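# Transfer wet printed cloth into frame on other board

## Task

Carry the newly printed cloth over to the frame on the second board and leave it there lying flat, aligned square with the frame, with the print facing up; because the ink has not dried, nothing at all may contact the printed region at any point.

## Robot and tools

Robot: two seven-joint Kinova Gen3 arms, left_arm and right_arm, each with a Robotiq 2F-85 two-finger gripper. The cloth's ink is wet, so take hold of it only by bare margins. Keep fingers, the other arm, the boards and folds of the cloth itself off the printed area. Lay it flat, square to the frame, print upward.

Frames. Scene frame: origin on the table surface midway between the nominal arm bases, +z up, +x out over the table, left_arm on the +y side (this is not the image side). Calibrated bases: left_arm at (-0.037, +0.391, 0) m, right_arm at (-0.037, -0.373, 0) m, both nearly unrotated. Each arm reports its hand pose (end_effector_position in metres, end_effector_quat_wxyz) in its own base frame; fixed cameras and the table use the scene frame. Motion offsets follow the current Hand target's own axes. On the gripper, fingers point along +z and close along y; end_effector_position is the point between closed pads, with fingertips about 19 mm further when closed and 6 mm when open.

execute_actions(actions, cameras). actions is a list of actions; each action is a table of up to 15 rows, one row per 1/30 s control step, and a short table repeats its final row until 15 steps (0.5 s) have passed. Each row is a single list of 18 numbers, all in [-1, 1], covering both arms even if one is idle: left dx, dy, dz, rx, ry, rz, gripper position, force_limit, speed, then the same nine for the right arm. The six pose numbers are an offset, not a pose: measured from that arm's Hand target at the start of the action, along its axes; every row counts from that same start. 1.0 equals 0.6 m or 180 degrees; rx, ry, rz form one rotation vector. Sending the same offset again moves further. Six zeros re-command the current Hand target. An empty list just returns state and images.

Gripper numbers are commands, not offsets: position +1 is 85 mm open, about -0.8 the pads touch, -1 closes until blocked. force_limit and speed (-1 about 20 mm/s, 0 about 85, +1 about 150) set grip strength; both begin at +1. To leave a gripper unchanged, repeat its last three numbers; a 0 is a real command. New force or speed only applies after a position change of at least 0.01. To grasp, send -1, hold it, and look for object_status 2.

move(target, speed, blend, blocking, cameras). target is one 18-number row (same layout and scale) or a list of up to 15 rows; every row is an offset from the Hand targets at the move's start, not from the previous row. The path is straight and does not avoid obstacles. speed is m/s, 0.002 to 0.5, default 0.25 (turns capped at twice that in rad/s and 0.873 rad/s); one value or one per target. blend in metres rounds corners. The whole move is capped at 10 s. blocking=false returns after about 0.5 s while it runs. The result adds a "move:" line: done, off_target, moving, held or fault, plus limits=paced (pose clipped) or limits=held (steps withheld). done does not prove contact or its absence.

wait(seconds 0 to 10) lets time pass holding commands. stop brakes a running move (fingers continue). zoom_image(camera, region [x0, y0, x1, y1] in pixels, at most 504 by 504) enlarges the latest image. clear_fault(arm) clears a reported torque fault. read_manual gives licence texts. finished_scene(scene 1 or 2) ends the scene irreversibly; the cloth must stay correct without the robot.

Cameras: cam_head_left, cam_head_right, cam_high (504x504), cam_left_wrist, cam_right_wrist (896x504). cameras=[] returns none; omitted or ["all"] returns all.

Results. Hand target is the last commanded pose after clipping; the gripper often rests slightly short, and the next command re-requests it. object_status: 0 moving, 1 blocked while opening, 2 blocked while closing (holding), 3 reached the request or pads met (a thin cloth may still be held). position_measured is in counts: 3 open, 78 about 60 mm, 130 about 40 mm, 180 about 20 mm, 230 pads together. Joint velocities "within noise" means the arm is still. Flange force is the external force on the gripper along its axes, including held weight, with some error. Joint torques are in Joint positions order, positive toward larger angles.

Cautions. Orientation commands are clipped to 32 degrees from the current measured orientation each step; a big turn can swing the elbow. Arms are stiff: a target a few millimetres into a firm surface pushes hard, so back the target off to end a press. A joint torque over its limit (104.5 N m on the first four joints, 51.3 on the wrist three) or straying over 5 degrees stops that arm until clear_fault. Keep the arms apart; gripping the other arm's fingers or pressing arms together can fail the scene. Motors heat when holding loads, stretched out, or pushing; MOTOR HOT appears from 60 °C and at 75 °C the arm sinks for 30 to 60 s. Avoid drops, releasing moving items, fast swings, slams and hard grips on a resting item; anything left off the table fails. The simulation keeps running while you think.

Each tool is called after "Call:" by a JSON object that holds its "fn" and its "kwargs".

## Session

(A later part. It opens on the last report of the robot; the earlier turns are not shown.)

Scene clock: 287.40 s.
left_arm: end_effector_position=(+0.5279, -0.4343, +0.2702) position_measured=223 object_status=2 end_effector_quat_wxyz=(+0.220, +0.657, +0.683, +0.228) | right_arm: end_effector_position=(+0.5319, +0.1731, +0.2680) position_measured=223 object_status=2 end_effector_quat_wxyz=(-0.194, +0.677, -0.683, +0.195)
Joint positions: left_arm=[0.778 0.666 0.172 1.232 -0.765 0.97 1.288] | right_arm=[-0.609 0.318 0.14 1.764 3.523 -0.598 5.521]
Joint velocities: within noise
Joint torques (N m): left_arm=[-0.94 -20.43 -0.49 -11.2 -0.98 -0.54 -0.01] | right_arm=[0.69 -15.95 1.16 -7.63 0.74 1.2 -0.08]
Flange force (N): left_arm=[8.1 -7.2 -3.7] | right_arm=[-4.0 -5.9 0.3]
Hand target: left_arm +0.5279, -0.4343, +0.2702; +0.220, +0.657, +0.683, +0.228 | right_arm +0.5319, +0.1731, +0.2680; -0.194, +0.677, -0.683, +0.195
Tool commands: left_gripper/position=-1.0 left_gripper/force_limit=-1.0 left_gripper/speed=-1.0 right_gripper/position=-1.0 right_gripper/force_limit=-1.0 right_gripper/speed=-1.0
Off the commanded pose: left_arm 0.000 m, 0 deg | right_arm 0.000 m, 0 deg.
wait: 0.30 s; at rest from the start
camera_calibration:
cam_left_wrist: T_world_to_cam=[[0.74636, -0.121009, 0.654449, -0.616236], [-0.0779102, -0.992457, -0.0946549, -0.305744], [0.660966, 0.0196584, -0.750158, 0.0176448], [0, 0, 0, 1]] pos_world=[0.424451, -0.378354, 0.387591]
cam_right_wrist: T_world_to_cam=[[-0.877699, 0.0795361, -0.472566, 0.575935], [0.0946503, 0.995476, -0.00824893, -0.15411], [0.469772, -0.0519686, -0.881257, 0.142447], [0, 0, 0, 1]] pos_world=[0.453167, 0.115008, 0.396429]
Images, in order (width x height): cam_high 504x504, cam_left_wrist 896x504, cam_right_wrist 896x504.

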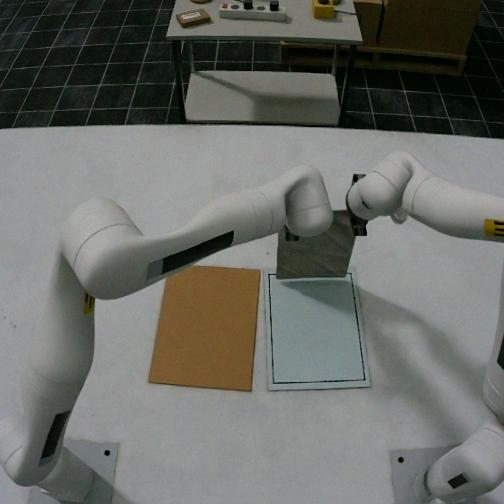

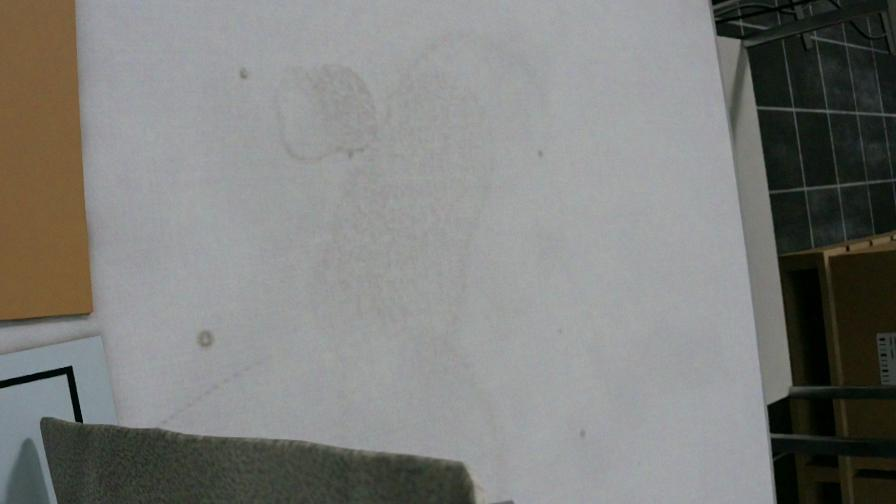

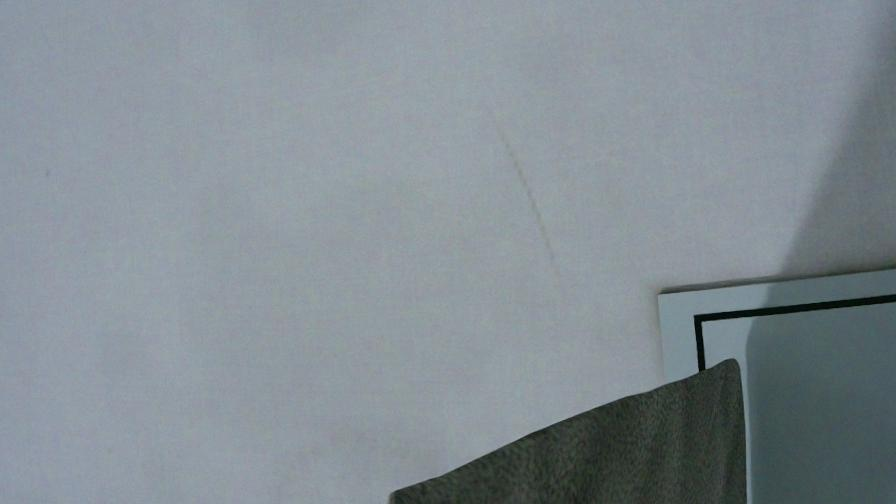

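Call:
{"fn": "wait", "kwargs": {"seconds": 1.5, "cameras": ["cam_high","cam_right_wrist"]}}

Call:
{"fn": "zoom_image", "kwargs": {"camera": "cam_high", "region": [240, 190, 380, 330]}}

Call:
{"fn": "wait", "kwargs": {"seconds": 0.2, "cameras": ["cam_high","cam_right_wrist"]}}

Call:
{"fn": "zoom_image", "kwargs": {"camera": "cam_high", "region": [240, 190, 380, 330]}}

Scene clock: 291.53 s.
left_arm: end_effector_position=(+0.5279, -0.4343, +0.2702) position_measured=223 object_status=2 end_effector_quat_wxyz=(+0.220, +0.657, +0.683, +0.228) | right_arm: end_effector_position=(+0.5319, +0.1731, +0.2680) position_measured=223 object_status=2 end_effector_quat_wxyz=(-0.194, +0.677, -0.683, +0.195)
Joint positions: left_arm=[0.778 0.666 0.172 1.232 -0.765 0.97 1.288] | right_arm=[-0.609 0.318 0.14 1.764 3.523 -0.598 5.521]
Joint velocities: within noise
Joint torques (N m): left_arm=[-1.05 -20.48 -0.43 -11.12 -0.97 -0.45 0.03] | right_arm=[0.69 -15.97 1.16 -7.6 0.77 1.2 -0.08]
Flange force (N): left_arm=[7.7 -7.1 -3.5] | right_arm=[-4.1 -6.1 0.3]
Hand target: left_arm +0.5279, -0.4343, +0.2702; +0.220, +0.657, +0.683, +0.228 | right_arm +0.5319, +0.1731, +0.2680; -0.194, +0.677, -0.683, +0.195
Tool commands: left_gripper/position=-1.0 left_gripper/force_limit=-1.0 left_gripper/speed=-1.0 right_gripper/position=-1.0 right_gripper/force_limit=-1.0 right_gripper/speed=-1.0
Off the commanded pose: left_arm 0.000 m, 0 deg | right_arm 0.000 m, 0 deg.
wait: 1.50 s; at rest from the start
camera_calibration:
cam_right_wrist: T_world_to_cam=[[-0.877699, 0.0795361, -0.472566, 0.575935], [0.0946503, 0.995476, -0.00824893, -0.15411], [0.469772, -0.0519686, -0.881257, 0.142447], [0, 0, 0, 1]] pos_world=[0.453167, 0.115008, 0.396429]
Images, in order (width x height): cam_high 504x504, cam_right_wrist 896x504.

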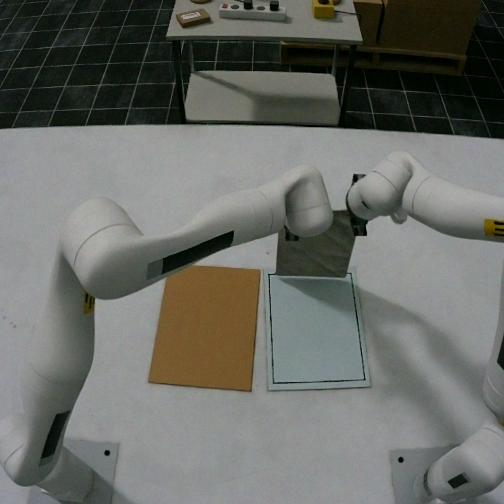

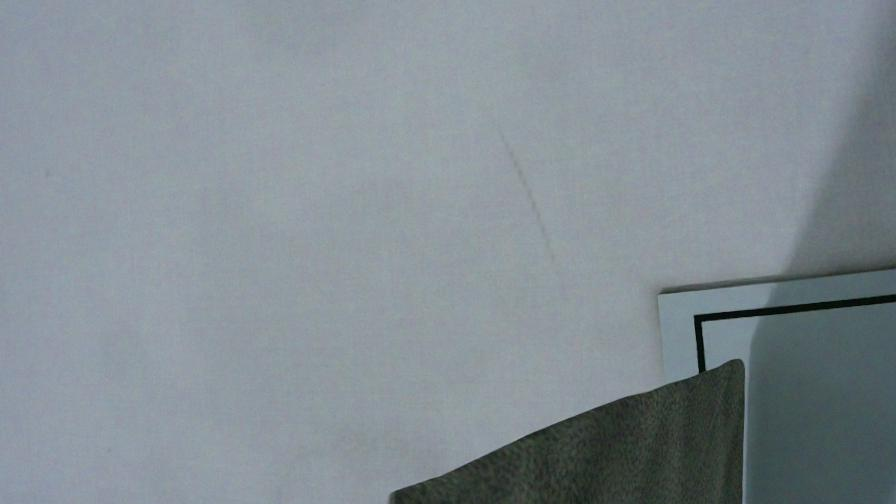

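Scaled by 3.600 from the camera's 504x504 image, which has a finer 720x720 frame.

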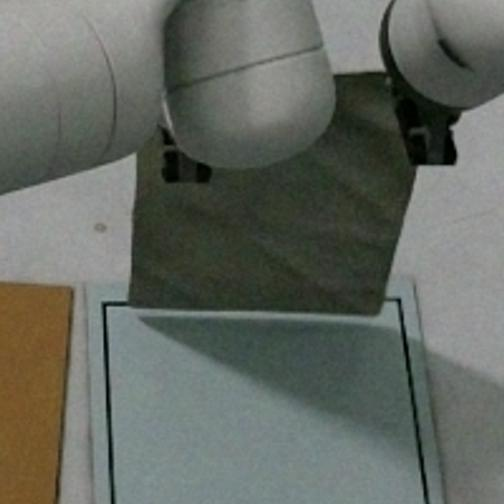

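Scene clock: 291.73 s.
left_arm: end_effector_position=(+0.5279, -0.4343, +0.2702) position_measured=223 object_status=2 end_effector_quat_wxyz=(+0.220, +0.657, +0.683, +0.228) | right_arm: end_effector_position=(+0.5319, +0.1731, +0.2680) position_measured=223 object_status=2 end_effector_quat_wxyz=(-0.194, +0.677, -0.683, +0.195)
Joint positions: left_arm=[0.778 0.666 0.172 1.232 -0.765 0.97 1.288] | right_arm=[-0.609 0.318 0.14 1.764 3.523 -0.598 5.521]
Joint velocities: within noise
Joint torques (N m): left_arm=[-0.9 -20.48 -0.54 -11.2 -1.01 -0.47 0.05] | right_arm=[0.66 -15.96 1.14 -7.63 0.76 1.22 -0.08]
Flange force (N): left_arm=[8.1 -7.0 -3.5] | right_arm=[-4.0 -6.0 0.3]
Hand target: left_arm +0.5279, -0.4343, +0.2702; +0.220, +0.657, +0.683, +0.228 | right_arm +0.5319, +0.1731, +0.2680; -0.194, +0.677, -0.683, +0.195
Tool commands: left_gripper/position=-1.0 left_gripper/force_limit=-1.0 left_gripper/speed=-1.0 right_gripper/position=-1.0 right_gripper/force_limit=-1.0 right_gripper/speed=-1.0
Off the commanded pose: left_arm 0.000 m, 0 deg | right_arm 0.000 m, 0 deg.
wait: 0.20 s; at rest by 0.17 s
camera_calibration:
cam_right_wrist: T_world_to_cam=[[-0.877699, 0.0795361, -0.472566, 0.575935], [0.0946503, 0.995476, -0.00824893, -0.15411], [0.469772, -0.0519686, -0.881257, 0.142447], [0, 0, 0, 1]] pos_world=[0.453167, 0.115008, 0.396429]
Images, in order (width x height): cam_high 504x504, cam_right_wrist 896x504.

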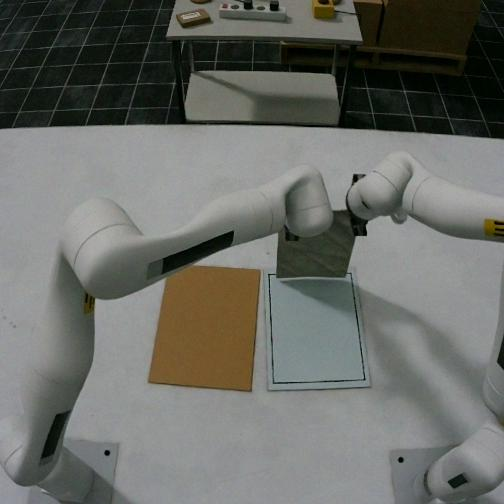

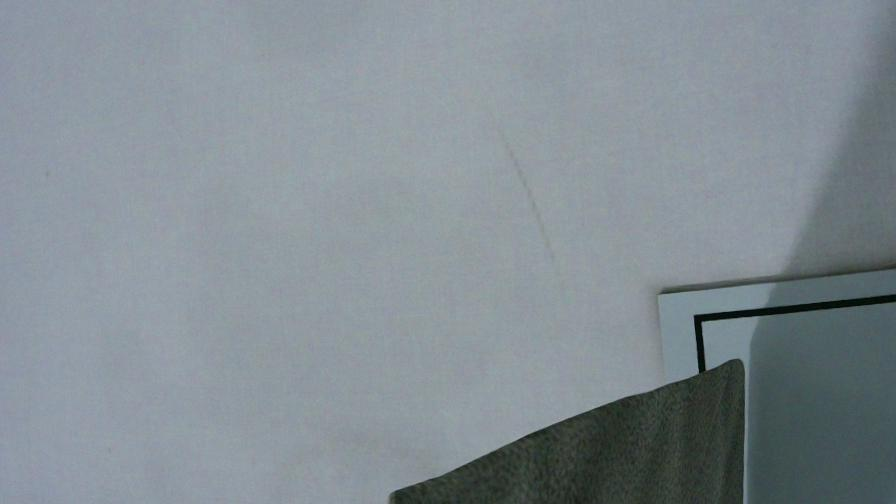

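Scaled by 3.600 from the camera's 504x504 image, which has a finer 720x720 frame.

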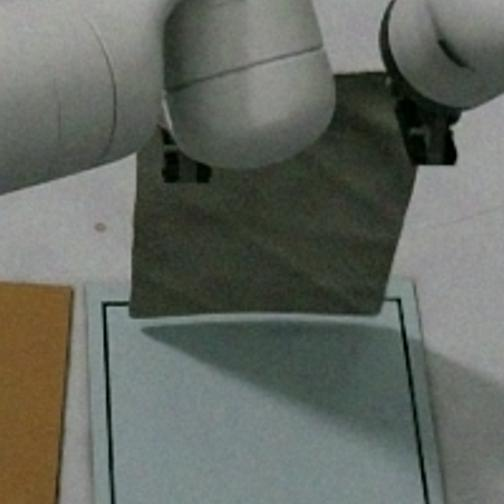

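Call:
{"fn": "move", "kwargs": {"target": [0.0007,0.0367,0.0068,0,0,0,-1,-1,-1,-0.0009,-0.0371,0.0035,0,0,0,-1,-1,-1], "speed": 0.03, "cameras": []}}

Call:
{"fn": "wait", "kwargs": {"seconds": 3, "cameras": ["cam_high","cam_left_wrist","cam_right_wrist"]}}

Call:
{"fn": "zoom_image", "kwargs": {"camera": "cam_high", "region": [240, 190, 380, 330]}}

Call:
{"fn": "wait", "kwargs": {"seconds": 0.2, "cameras": ["cam_high","cam_left_wrist","cam_right_wrist"]}}

Call:
{"fn": "zoom_image", "kwargs": {"camera": "cam_high", "region": [240, 190, 380, 330]}}

Scene clock: 297.43 s.
left_arm: end_effector_position=(+0.5479, -0.4331, +0.2802) position_measured=223 object_status=2 end_effector_quat_wxyz=(+0.220, +0.657, +0.683, +0.228) | right_arm: end_effector_position=(+0.5519, +0.1735, +0.2780) position_measured=223 object_status=2 end_effector_quat_wxyz=(-0.194, +0.677, -0.683, +0.195)
Joint positions: left_arm=[0.747 0.687 0.185 1.16 -0.749 0.997 1.228] | right_arm=[-0.572 0.345 0.123 1.686 3.487 -0.637 5.579]
Joint velocities: within noise
Joint torques (N m): left_arm=[-0.99 -20.93 -0.36 -11.35 -0.96 -0.56 0.01] | right_arm=[0.72 -16.77 1.13 -7.83 0.74 1.31 -0.09]
Flange force (N): left_arm=[8.3 -8.0 -3.6] | right_arm=[-4.1 -6.3 0.2]
Hand target: left_arm +0.5479, -0.4331, +0.2802; +0.220, +0.657, +0.683, +0.228 | right_arm +0.5519, +0.1735, +0.2780; -0.194, +0.677, -0.683, +0.195
Off the commanded pose: left_arm 0.000 m, 0 deg | right_arm 0.000 m, 0 deg.
move: done
No camera images: "cameras" was empty.

Scene clock: 300.43 s.
left_arm: end_effector_position=(+0.5479, -0.4331, +0.2802) position_measured=223 object_status=2 end_effector_quat_wxyz=(+0.220, +0.657, +0.683, +0.228) | right_arm: end_effector_position=(+0.5519, +0.1735, +0.2780) position_measured=223 object_status=2 end_effector_quat_wxyz=(-0.194, +0.677, -0.683, +0.195)
Joint positions: left_arm=[0.747 0.687 0.185 1.16 -0.749 0.997 1.228] | right_arm=[-0.572 0.345 0.123 1.686 3.487 -0.637 5.579]
Joint velocities: within noise
Joint torques (N m): left_arm=[-0.96 -20.94 -0.47 -11.24 -0.99 -0.63 0] | right_arm=[0.71 -16.77 1.18 -7.83 0.74 1.28 -0.11]
Flange force (N): left_arm=[7.8 -7.4 -3.7] | right_arm=[-4.0 -6.4 0.3]
Hand target: left_arm +0.5479, -0.4331, +0.2802; +0.220, +0.657, +0.683, +0.228 | right_arm +0.5519, +0.1735, +0.2780; -0.194, +0.677, -0.683, +0.195
Tool commands: left_gripper/position=-1.0 left_gripper/force_limit=-1.0 left_gripper/speed=-1.0 right_gripper/position=-1.0 right_gripper/force_limit=-1.0 right_gripper/speed=-1.0
Off the commanded pose: left_arm 0.000 m, 0 deg | right_arm 0.000 m, 0 deg.
wait: 3.00 s; at rest by 0.17 s
camera_calibration:
cam_left_wrist: T_world_to_cam=[[0.74636, -0.121009, 0.654449, -0.637563], [-0.0779102, -0.992457, -0.0946549, -0.302048], [0.660966, 0.0196584, -0.750158, 0.0119034], [0, 0, 0, 1]] pos_world=[0.444451, -0.377154, 0.397591]
cam_right_wrist: T_world_to_cam=[[-0.877732, 0.0796282, -0.472489, 0.598165], [0.0947322, 0.995469, -0.00821626, -0.15627], [0.469694, -0.0519716, -0.881298, 0.141934], [0, 0, 0, 1]] pos_world=[0.473167, 0.115307, 0.406429]
Images, in order (width x height): cam_high 504x504, cam_left_wrist 896x504, cam_right_wrist 896x504.

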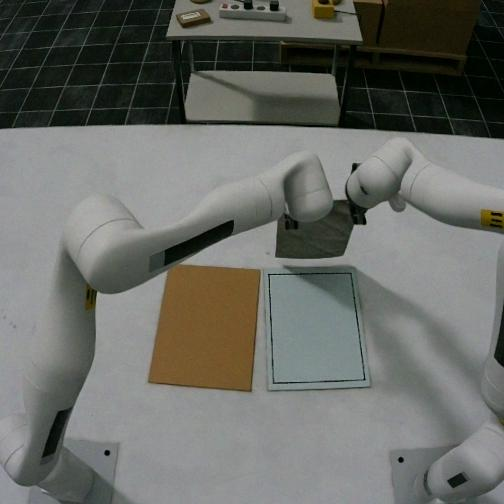

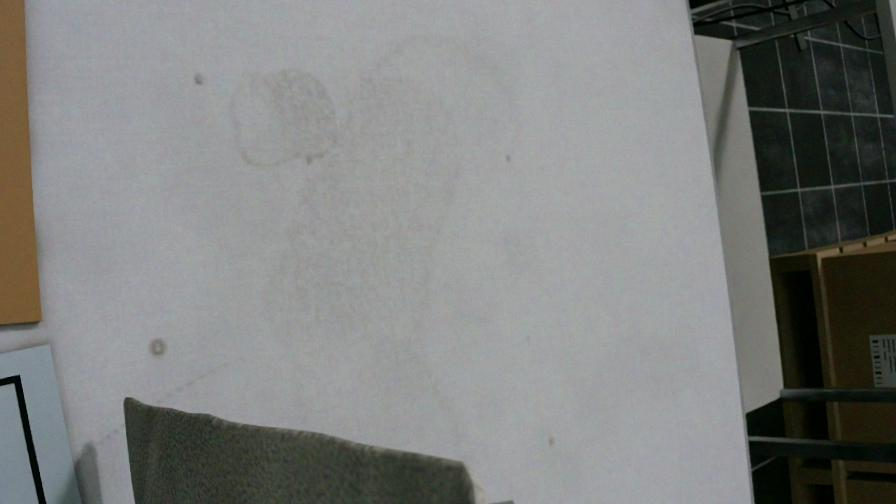

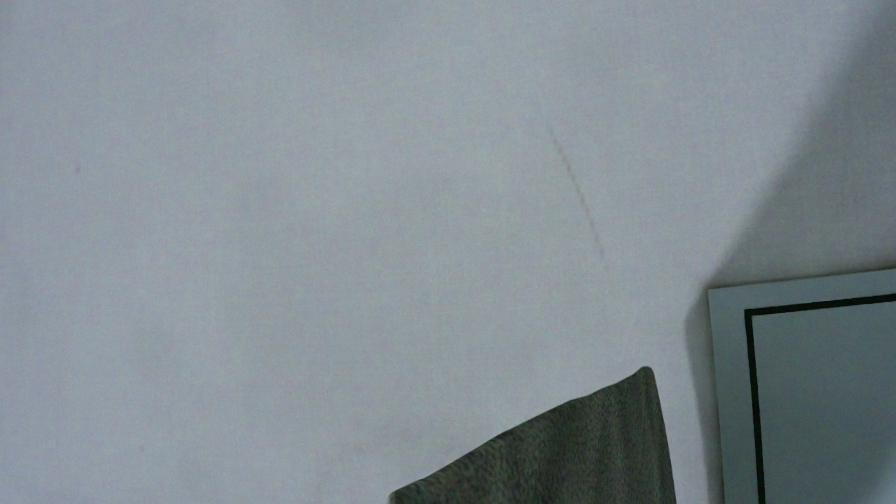

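Scaled by 3.600 from the camera's 504x504 image, which has a finer 720x720 frame.

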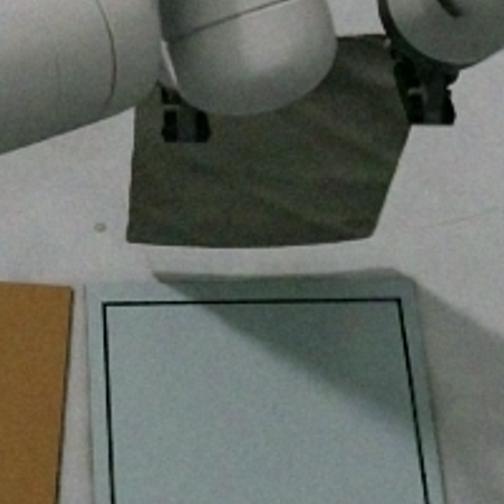

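Scene clock: 300.63 s.
left_arm: end_effector_position=(+0.5479, -0.4331, +0.2802) position_measured=223 object_status=2 end_effector_quat_wxyz=(+0.220, +0.657, +0.683, +0.228) | right_arm: end_effector_position=(+0.5519, +0.1735, +0.2780) position_measured=223 object_status=2 end_effector_quat_wxyz=(-0.194, +0.677, -0.683, +0.195)
Joint positions: left_arm=[0.747 0.687 0.185 1.16 -0.749 0.997 1.228] | right_arm=[-0.572 0.345 0.123 1.686 3.487 -0.637 5.579]
Joint velocities: within noise
Joint torques (N m): left_arm=[-0.98 -20.94 -0.42 -11.27 -0.99 -0.64 0.02] | right_arm=[0.68 -16.77 1.17 -7.83 0.75 1.29 -0.07]
Flange force (N): left_arm=[7.8 -7.5 -3.7] | right_arm=[-4.0 -6.3 0.3]
Hand target: left_arm +0.5479, -0.4331, +0.2802; +0.220, +0.657, +0.683, +0.228 | right_arm +0.5519, +0.1735, +0.2780; -0.194, +0.677, -0.683, +0.195
Tool commands: left_gripper/position=-1.0 left_gripper/force_limit=-1.0 left_gripper/speed=-1.0 right_gripper/position=-1.0 right_gripper/force_limit=-1.0 right_gripper/speed=-1.0
Off the commanded pose: left_arm 0.000 m, 0 deg | right_arm 0.000 m, 0 deg.
wait: 0.20 s; at rest by 0.17 s
camera_calibration:
cam_left_wrist: T_world_to_cam=[[0.74636, -0.121009, 0.654449, -0.637563], [-0.0779102, -0.992457, -0.0946549, -0.302048], [0.660966, 0.0196584, -0.750158, 0.0119034], [0, 0, 0, 1]] pos_world=[0.444451, -0.377154, 0.397591]
cam_right_wrist: T_world_to_cam=[[-0.877732, 0.0796282, -0.472489, 0.598165], [0.0947322, 0.995469, -0.00821626, -0.15627], [0.469694, -0.0519716, -0.881298, 0.141934], [0, 0, 0, 1]] pos_world=[0.473167, 0.115307, 0.406429]
Images, in order (width x height): cam_high 504x504, cam_left_wrist 896x504, cam_right_wrist 896x504.

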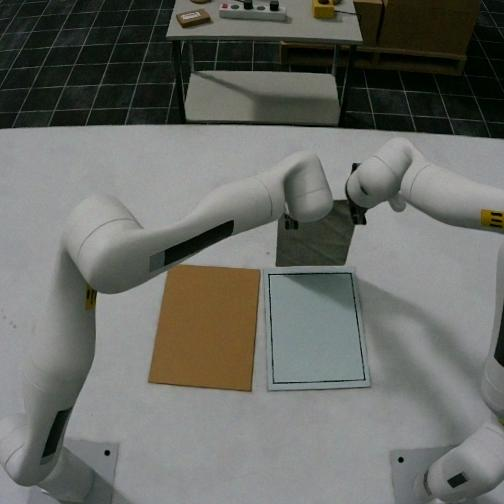

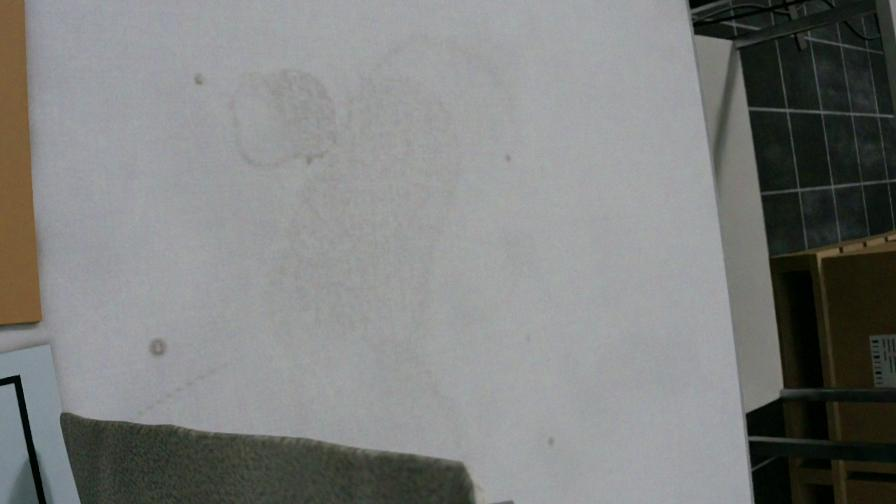

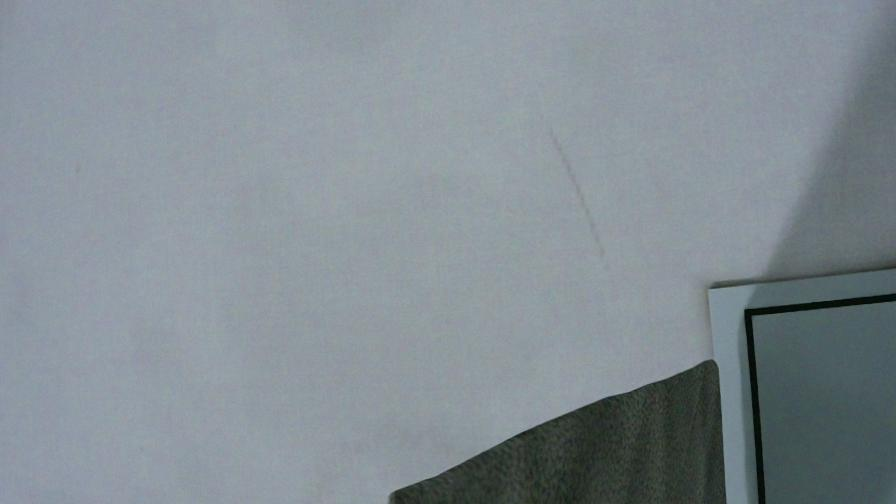

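Scaled by 3.600 from the camera's 504x504 image, which has a finer 720x720 frame.

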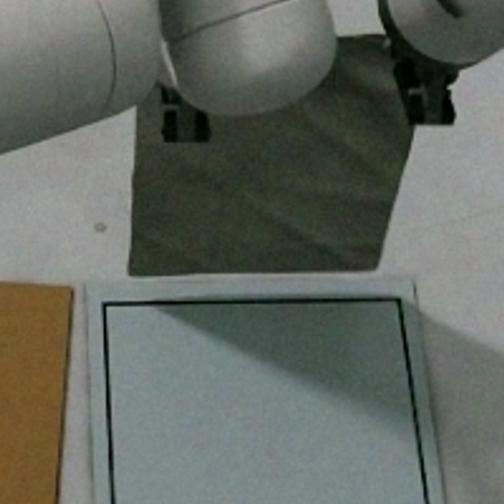

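Call:
{"fn": "wait", "kwargs": {"seconds": 2, "cameras": ["cam_left_wrist","cam_right_wrist"]}}

Call:
{"fn": "wait", "kwargs": {"seconds": 0.2, "cameras": ["cam_left_wrist","cam_right_wrist"]}}

Call:
{"fn": "wait", "kwargs": {"seconds": 0.2, "cameras": ["cam_high","cam_left_wrist","cam_right_wrist"]}}

Call:
{"fn": "zoom_image", "kwargs": {"camera": "cam_high", "region": [240, 190, 380, 330]}}

Scene clock: 307.00 s.
left_arm: end_effector_position=(+0.5479, -0.4331, +0.2802) position_measured=223 object_status=2 end_effector_quat_wxyz=(+0.220, +0.657, +0.683, +0.228) | right_arm: end_effector_position=(+0.5519, +0.1735, +0.2780) position_measured=223 object_status=2 end_effector_quat_wxyz=(-0.194, +0.677, -0.683, +0.195)
Joint positions: left_arm=[0.747 0.687 0.185 1.16 -0.749 0.997 1.228] | right_arm=[-0.572 0.345 0.123 1.686 3.487 -0.637 5.579]
Joint velocities: within noise
Joint torques (N m): left_arm=[-0.88 -20.85 -0.53 -11.34 -0.98 -0.56 0.06] | right_arm=[0.65 -16.78 1.16 -7.83 0.75 1.27 -0.11]
Flange force (N): left_arm=[8.6 -7.7 -3.7] | right_arm=[-3.9 -6.5 0.4]
Hand target: left_arm +0.5479, -0.4331, +0.2802; +0.220, +0.657, +0.683, +0.228 | right_arm +0.5519, +0.1735, +0.2780; -0.194, +0.677, -0.683, +0.195
Tool commands: left_gripper/position=-1.0 left_gripper/force_limit=-1.0 left_gripper/speed=-1.0 right_gripper/position=-1.0 right_gripper/force_limit=-1.0 right_gripper/speed=-1.0
Off the commanded pose: left_arm 0.000 m, 0 deg | right_arm 0.000 m, 0 deg.
wait: 2.00 s; at rest from the start
camera_calibration:
cam_left_wrist: T_world_to_cam=[[0.74636, -0.121009, 0.654449, -0.637563], [-0.0779102, -0.992457, -0.0946549, -0.302048], [0.660966, 0.0196584, -0.750158, 0.0119034], [0, 0, 0, 1]] pos_world=[0.444451, -0.377154, 0.397591]
cam_right_wrist: T_world_to_cam=[[-0.877732, 0.0796282, -0.472489, 0.598165], [0.0947322, 0.995469, -0.00821626, -0.15627], [0.469694, -0.0519716, -0.881298, 0.141934], [0, 0, 0, 1]] pos_world=[0.473167, 0.115307, 0.406429]
Images, in order (width x height): cam_left_wrist 896x504, cam_right_wrist 896x504.

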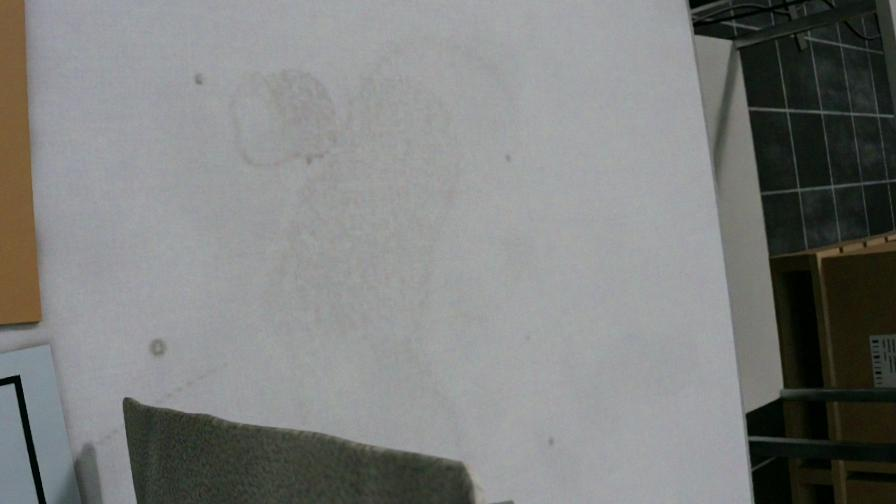

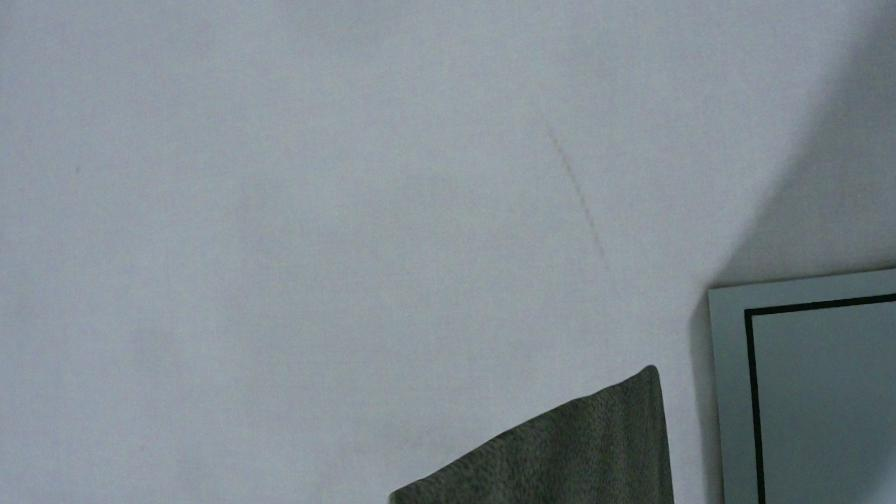

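Scene clock: 307.20 s.
left_arm: end_effector_position=(+0.5479, -0.4331, +0.2802) position_measured=223 object_status=2 end_effector_quat_wxyz=(+0.220, +0.657, +0.683, +0.228) | right_arm: end_effector_position=(+0.5519, +0.1735, +0.2780) position_measured=223 object_status=2 end_effector_quat_wxyz=(-0.194, +0.677, -0.683, +0.195)
Joint positions: left_arm=[0.747 0.687 0.185 1.16 -0.749 0.997 1.228] | right_arm=[-0.572 0.345 0.123 1.686 3.487 -0.637 5.579]
Joint velocities: within noise
Joint torques (N m): left_arm=[-0.95 -20.98 -0.49 -11.32 -1.04 -0.55 0.04] | right_arm=[0.68 -16.78 1.13 -7.86 0.73 1.28 -0.1]
Flange force (N): left_arm=[8.2 -7.6 -3.5] | right_arm=[-3.9 -6.2 0.3]
Hand target: left_arm +0.5479, -0.4331, +0.2802; +0.220, +0.657, +0.683, +0.228 | right_arm +0.5519, +0.1735, +0.2780; -0.194, +0.677, -0.683, +0.195
Tool commands: left_gripper/position=-1.0 left_gripper/force_limit=-1.0 left_gripper/speed=-1.0 right_gripper/position=-1.0 right_gripper/force_limit=-1.0 right_gripper/speed=-1.0
Off the commanded pose: left_arm 0.000 m, 0 deg | right_arm 0.000 m, 0 deg.
wait: 0.20 s; at rest by 0.17 s
camera_calibration:
cam_left_wrist: T_world_to_cam=[[0.74636, -0.121009, 0.654449, -0.637563], [-0.0779102, -0.992457, -0.0946549, -0.302048], [0.660966, 0.0196584, -0.750158, 0.0119034], [0, 0, 0, 1]] pos_world=[0.444451, -0.377154, 0.397591]
cam_right_wrist: T_world_to_cam=[[-0.877732, 0.0796282, -0.472489, 0.598165], [0.0947322, 0.995469, -0.00821626, -0.15627], [0.469694, -0.0519716, -0.881298, 0.141934], [0, 0, 0, 1]] pos_world=[0.473167, 0.115307, 0.406429]
Images, in order (width x height): cam_left_wrist 896x504, cam_right_wrist 896x504.

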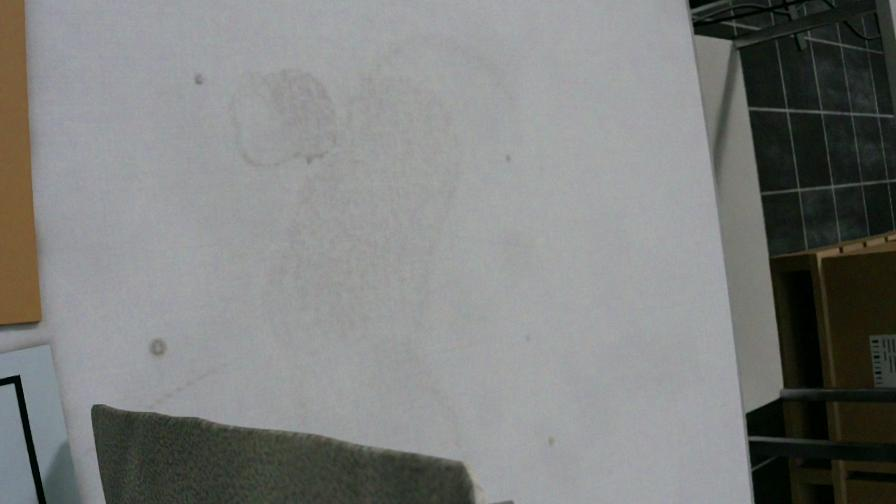

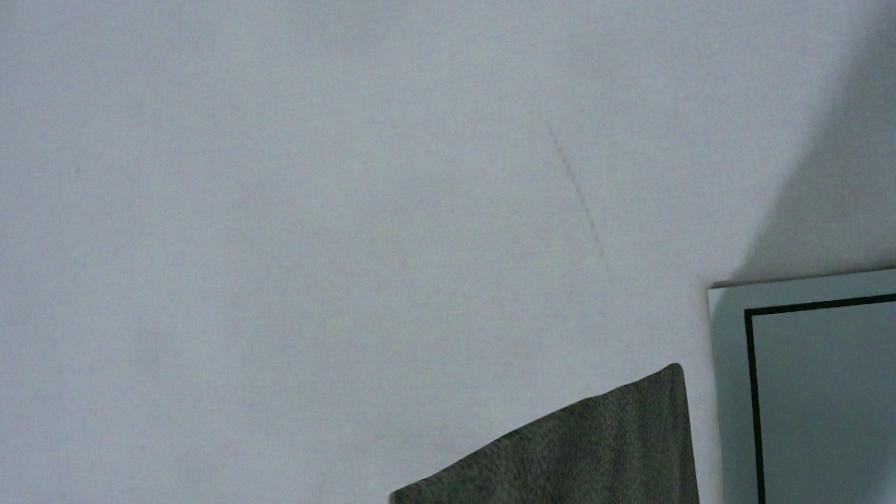

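Scene clock: 307.40 s.
left_arm: end_effector_position=(+0.5479, -0.4331, +0.2802) position_measured=223 object_status=2 end_effector_quat_wxyz=(+0.220, +0.657, +0.683, +0.228) | right_arm: end_effector_position=(+0.5519, +0.1735, +0.2780) position_measured=223 object_status=2 end_effector_quat_wxyz=(-0.194, +0.677, -0.683, +0.195)
Joint positions: left_arm=[0.747 0.687 0.185 1.16 -0.749 0.997 1.228] | right_arm=[-0.572 0.345 0.123 1.686 3.487 -0.637 5.579]
Joint velocities: within noise
Joint torques (N m): left_arm=[-0.96 -21.01 -0.37 -11.29 -1 -0.54 -0.01] | right_arm=[0.68 -16.74 1.17 -7.87 0.75 1.29 -0.09]
Flange force (N): left_arm=[8.0 -7.7 -3.4] | right_arm=[-3.9 -6.2 0.2]
Hand target: left_arm +0.5479, -0.4331, +0.2802; +0.220, +0.657, +0.683, +0.228 | right_arm +0.5519, +0.1735, +0.2780; -0.194, +0.677, -0.683, +0.195
Tool commands: left_gripper/position=-1.0 left_gripper/force_limit=-1.0 left_gripper/speed=-1.0 right_gripper/position=-1.0 right_gripper/force_limit=-1.0 right_gripper/speed=-1.0
Off the commanded pose: left_arm 0.000 m, 0 deg | right_arm 0.000 m, 0 deg.
wait: 0.20 s; at rest by 0.17 s
camera_calibration:
cam_left_wrist: T_world_to_cam=[[0.74636, -0.121009, 0.654449, -0.637563], [-0.0779102, -0.992457, -0.0946549, -0.302048], [0.660966, 0.0196584, -0.750158, 0.0119034], [0, 0, 0, 1]] pos_world=[0.444451, -0.377154, 0.397591]
cam_right_wrist: T_world_to_cam=[[-0.877732, 0.0796282, -0.472489, 0.598165], [0.0947322, 0.995469, -0.00821626, -0.15627], [0.469694, -0.0519716, -0.881298, 0.141934], [0, 0, 0, 1]] pos_world=[0.473167, 0.115307, 0.406429]
Images, in order (width x height): cam_high 504x504, cam_left_wrist 896x504, cam_right_wrist 896x504.

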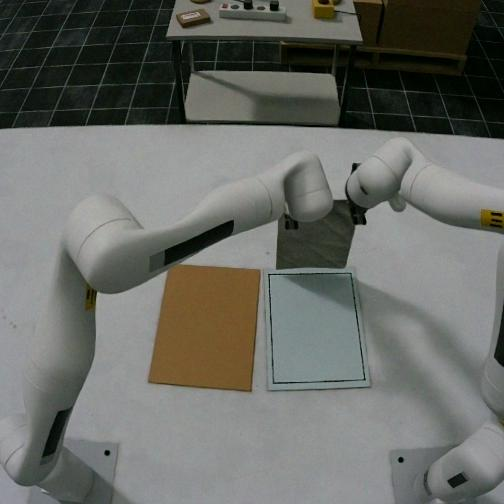

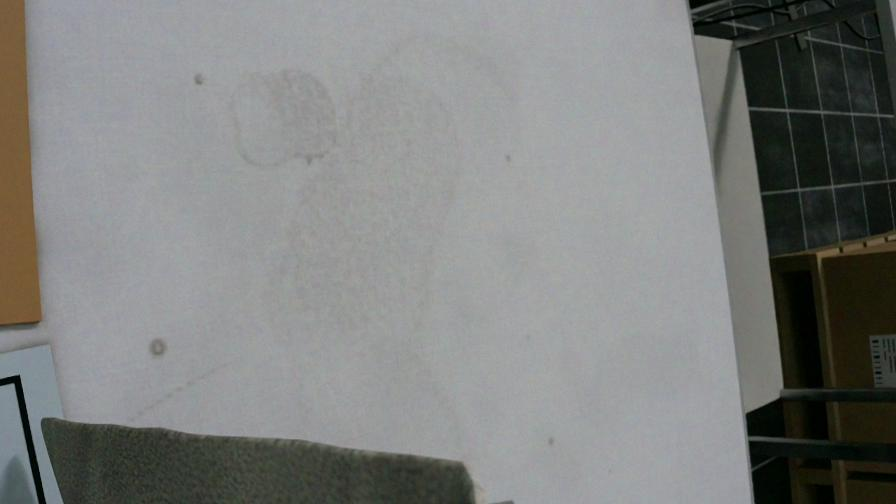

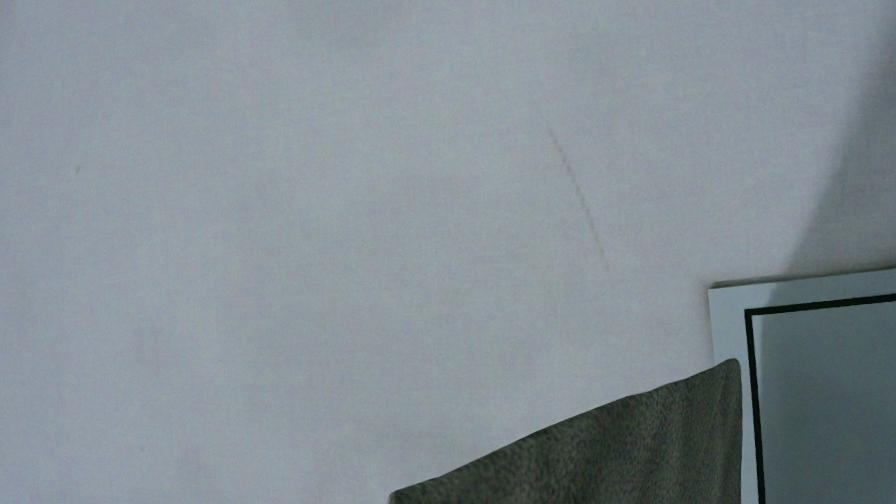

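Scaled by 3.600 from the camera's 504x504 image, which has a finer 720x720 frame.

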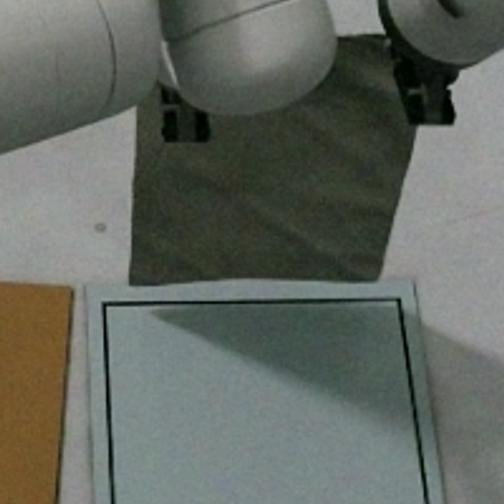

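Call:
{"fn": "move", "kwargs": {"target": [-0.0004,-0.0300,0.0066,0,0,0,-1,-1,-1,0.0005,0.0293,0.0092,0,0,0,-1,-1,-1], "speed": 0.02, "cameras": ["cam_left_wrist","cam_right_wrist"]}}

Call:
{"fn": "wait", "kwargs": {"seconds": 0.3, "cameras": ["cam_high","cam_left_wrist","cam_right_wrist"]}}

Call:
{"fn": "zoom_image", "kwargs": {"camera": "cam_high", "region": [240, 190, 380, 330]}}

Scene clock: 315.63 s.
left_arm: end_effector_position=(+0.5359, -0.4338, +0.2662) position_measured=223 object_status=2 end_effector_quat_wxyz=(+0.220, +0.657, +0.683, +0.228) | right_arm: end_effector_position=(+0.5399, +0.1733, +0.2640) position_measured=223 object_status=2 end_effector_quat_wxyz=(-0.194, +0.677, -0.683, +0.195)
Joint positions: left_arm=[0.768 0.68 0.172 1.218 -0.765 0.963 1.279] | right_arm=[-0.598 0.338 0.138 1.749 3.516 -0.59 5.533]
Joint velocities: within noise
Joint torques (N m): left_arm=[-0.91 -20.75 -0.49 -11.15 -0.97 -0.48 -0.01] | right_arm=[0.72 -16.36 1.17 -7.59 0.75 1.24 -0.1]
Flange force (N): left_arm=[7.9 -7.1 -3.5] | right_arm=[-4.1 -6.1 0.3]
Hand target: left_arm +0.5359, -0.4338, +0.2662; +0.220, +0.657, +0.683, +0.228 | right_arm +0.5399, +0.1733, +0.2640; -0.194, +0.677, -0.683, +0.195
Off the commanded pose: left_arm 0.000 m, 0 deg | right_arm 0.000 m, 0 deg.
move: done
camera_calibration:
cam_left_wrist: T_world_to_cam=[[0.74636, -0.121009, 0.654449, -0.619529], [-0.0779102, -0.992457, -0.0946549, -0.305003], [0.660966, 0.0196584, -0.750158, 0.00934656], [0, 0, 0, 1]] pos_world=[0.432451, -0.377854, 0.383591]
cam_right_wrist: T_world_to_cam=[[-0.877699, 0.0795361, -0.472566, 0.581106], [0.0946503, 0.995476, -0.00824893, -0.154998], [0.469772, -0.0519686, -0.881257, 0.135258], [0, 0, 0, 1]] pos_world=[0.461167, 0.115108, 0.392529]
Images, in order (width x height): cam_left_wrist 896x504, cam_right_wrist 896x504.

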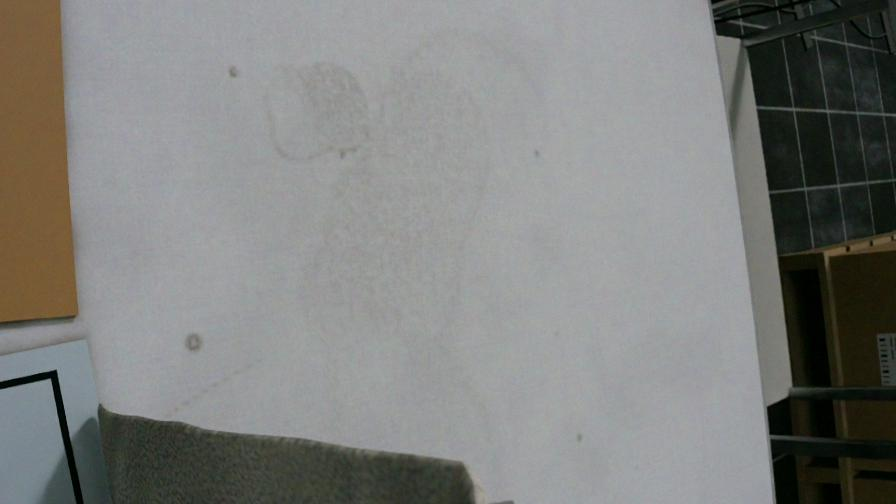

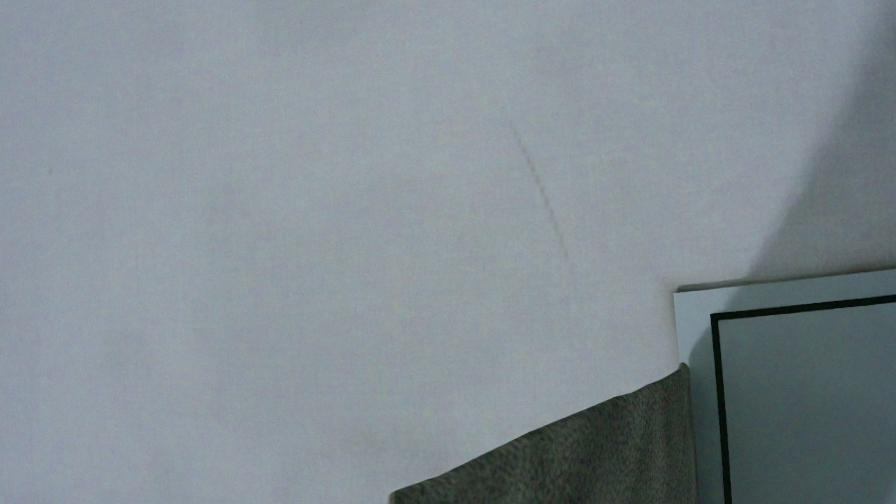

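Scene clock: 315.93 s.
left_arm: end_effector_position=(+0.5359, -0.4338, +0.2662) position_measured=223 object_status=2 end_effector_quat_wxyz=(+0.220, +0.657, +0.683, +0.228) | right_arm: end_effector_position=(+0.5399, +0.1733, +0.2640) position_measured=223 object_status=2 end_effector_quat_wxyz=(-0.194, +0.677, -0.683, +0.195)
Joint positions: left_arm=[0.768 0.68 0.172 1.218 -0.765 0.963 1.279] | right_arm=[-0.598 0.338 0.138 1.749 3.516 -0.59 5.533]
Joint velocities: within noise
Joint torques (N m): left_arm=[-0.88 -20.67 -0.48 -11.14 -1.01 -0.49 -0.03] | right_arm=[0.72 -16.36 1.21 -7.59 0.72 1.23 -0.09]
Flange force (N): left_arm=[8.0 -7.1 -3.7] | right_arm=[-4.1 -6.0 0.4]
Hand target: left_arm +0.5359, -0.4338, +0.2662; +0.220, +0.657, +0.683, +0.228 | right_arm +0.5399, +0.1733, +0.2640; -0.194, +0.677, -0.683, +0.195
Tool commands: left_gripper/position=-1.0 left_gripper/force_limit=-1.0 left_gripper/speed=-1.0 right_gripper/position=-1.0 right_gripper/force_limit=-1.0 right_gripper/speed=-1.0
Off the commanded pose: left_arm 0.000 m, 0 deg | right_arm 0.000 m, 0 deg.
wait: 0.30 s; at rest by 0.17 s
camera_calibration:
cam_left_wrist: T_world_to_cam=[[0.74636, -0.121009, 0.654449, -0.619541], [-0.0779102, -0.992457, -0.0946549, -0.305102], [0.660966, 0.0196584, -0.750158, 0.00934852], [0, 0, 0, 1]] pos_world=[0.432451, -0.377954, 0.383591]
cam_right_wrist: T_world_to_cam=[[-0.877699, 0.0795361, -0.472566, 0.581059], [0.0946503, 0.995476, -0.00824893, -0.154999], [0.469772, -0.0519686, -0.881257, 0.135169], [0, 0, 0, 1]] pos_world=[0.461167, 0.115108, 0.392429]
Images, in order (width x height): cam_high 504x504, cam_left_wrist 896x504, cam_right_wrist 896x504.

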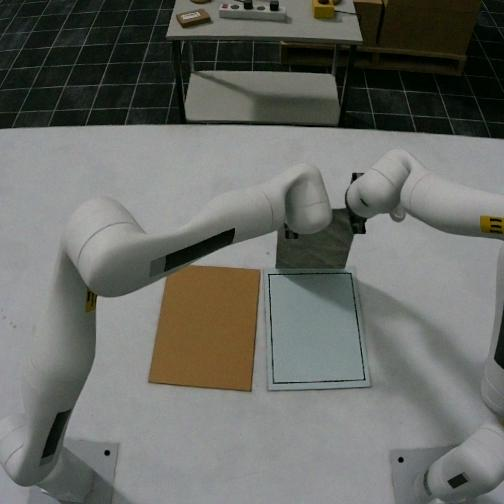

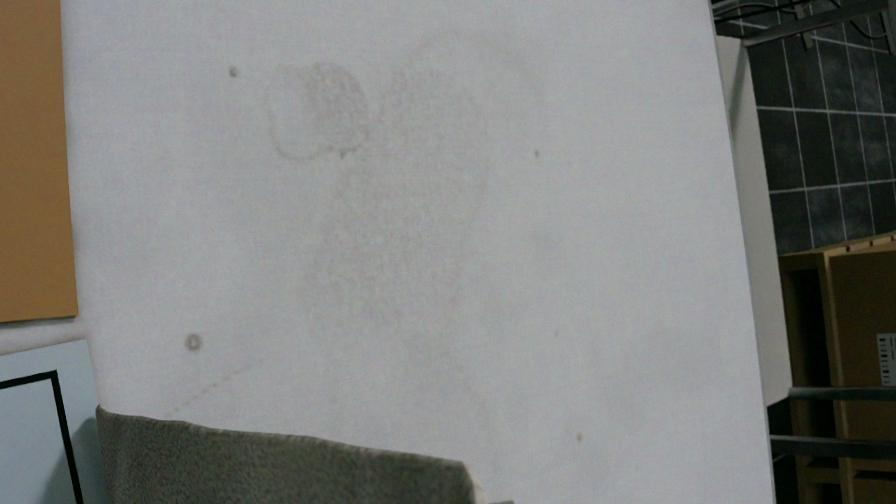

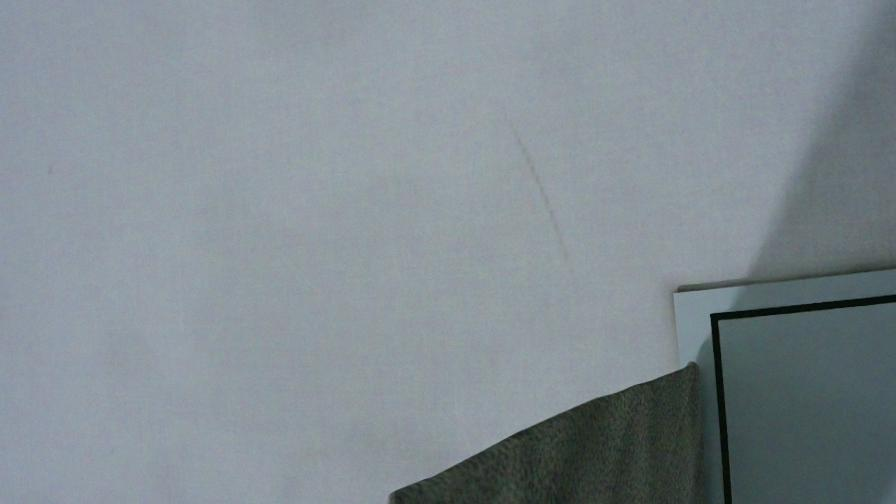

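Scaled by 3.600 from the camera's 504x504 image, which has a finer 720x720 frame.

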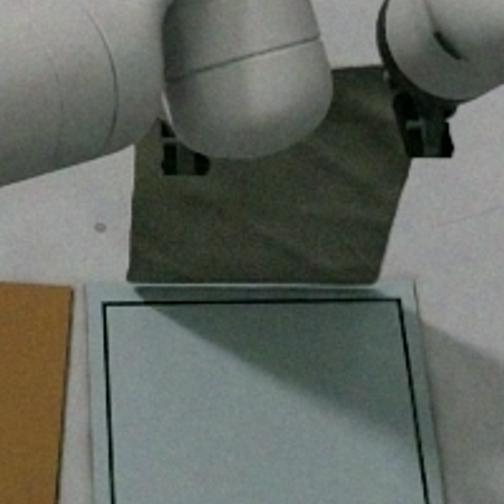

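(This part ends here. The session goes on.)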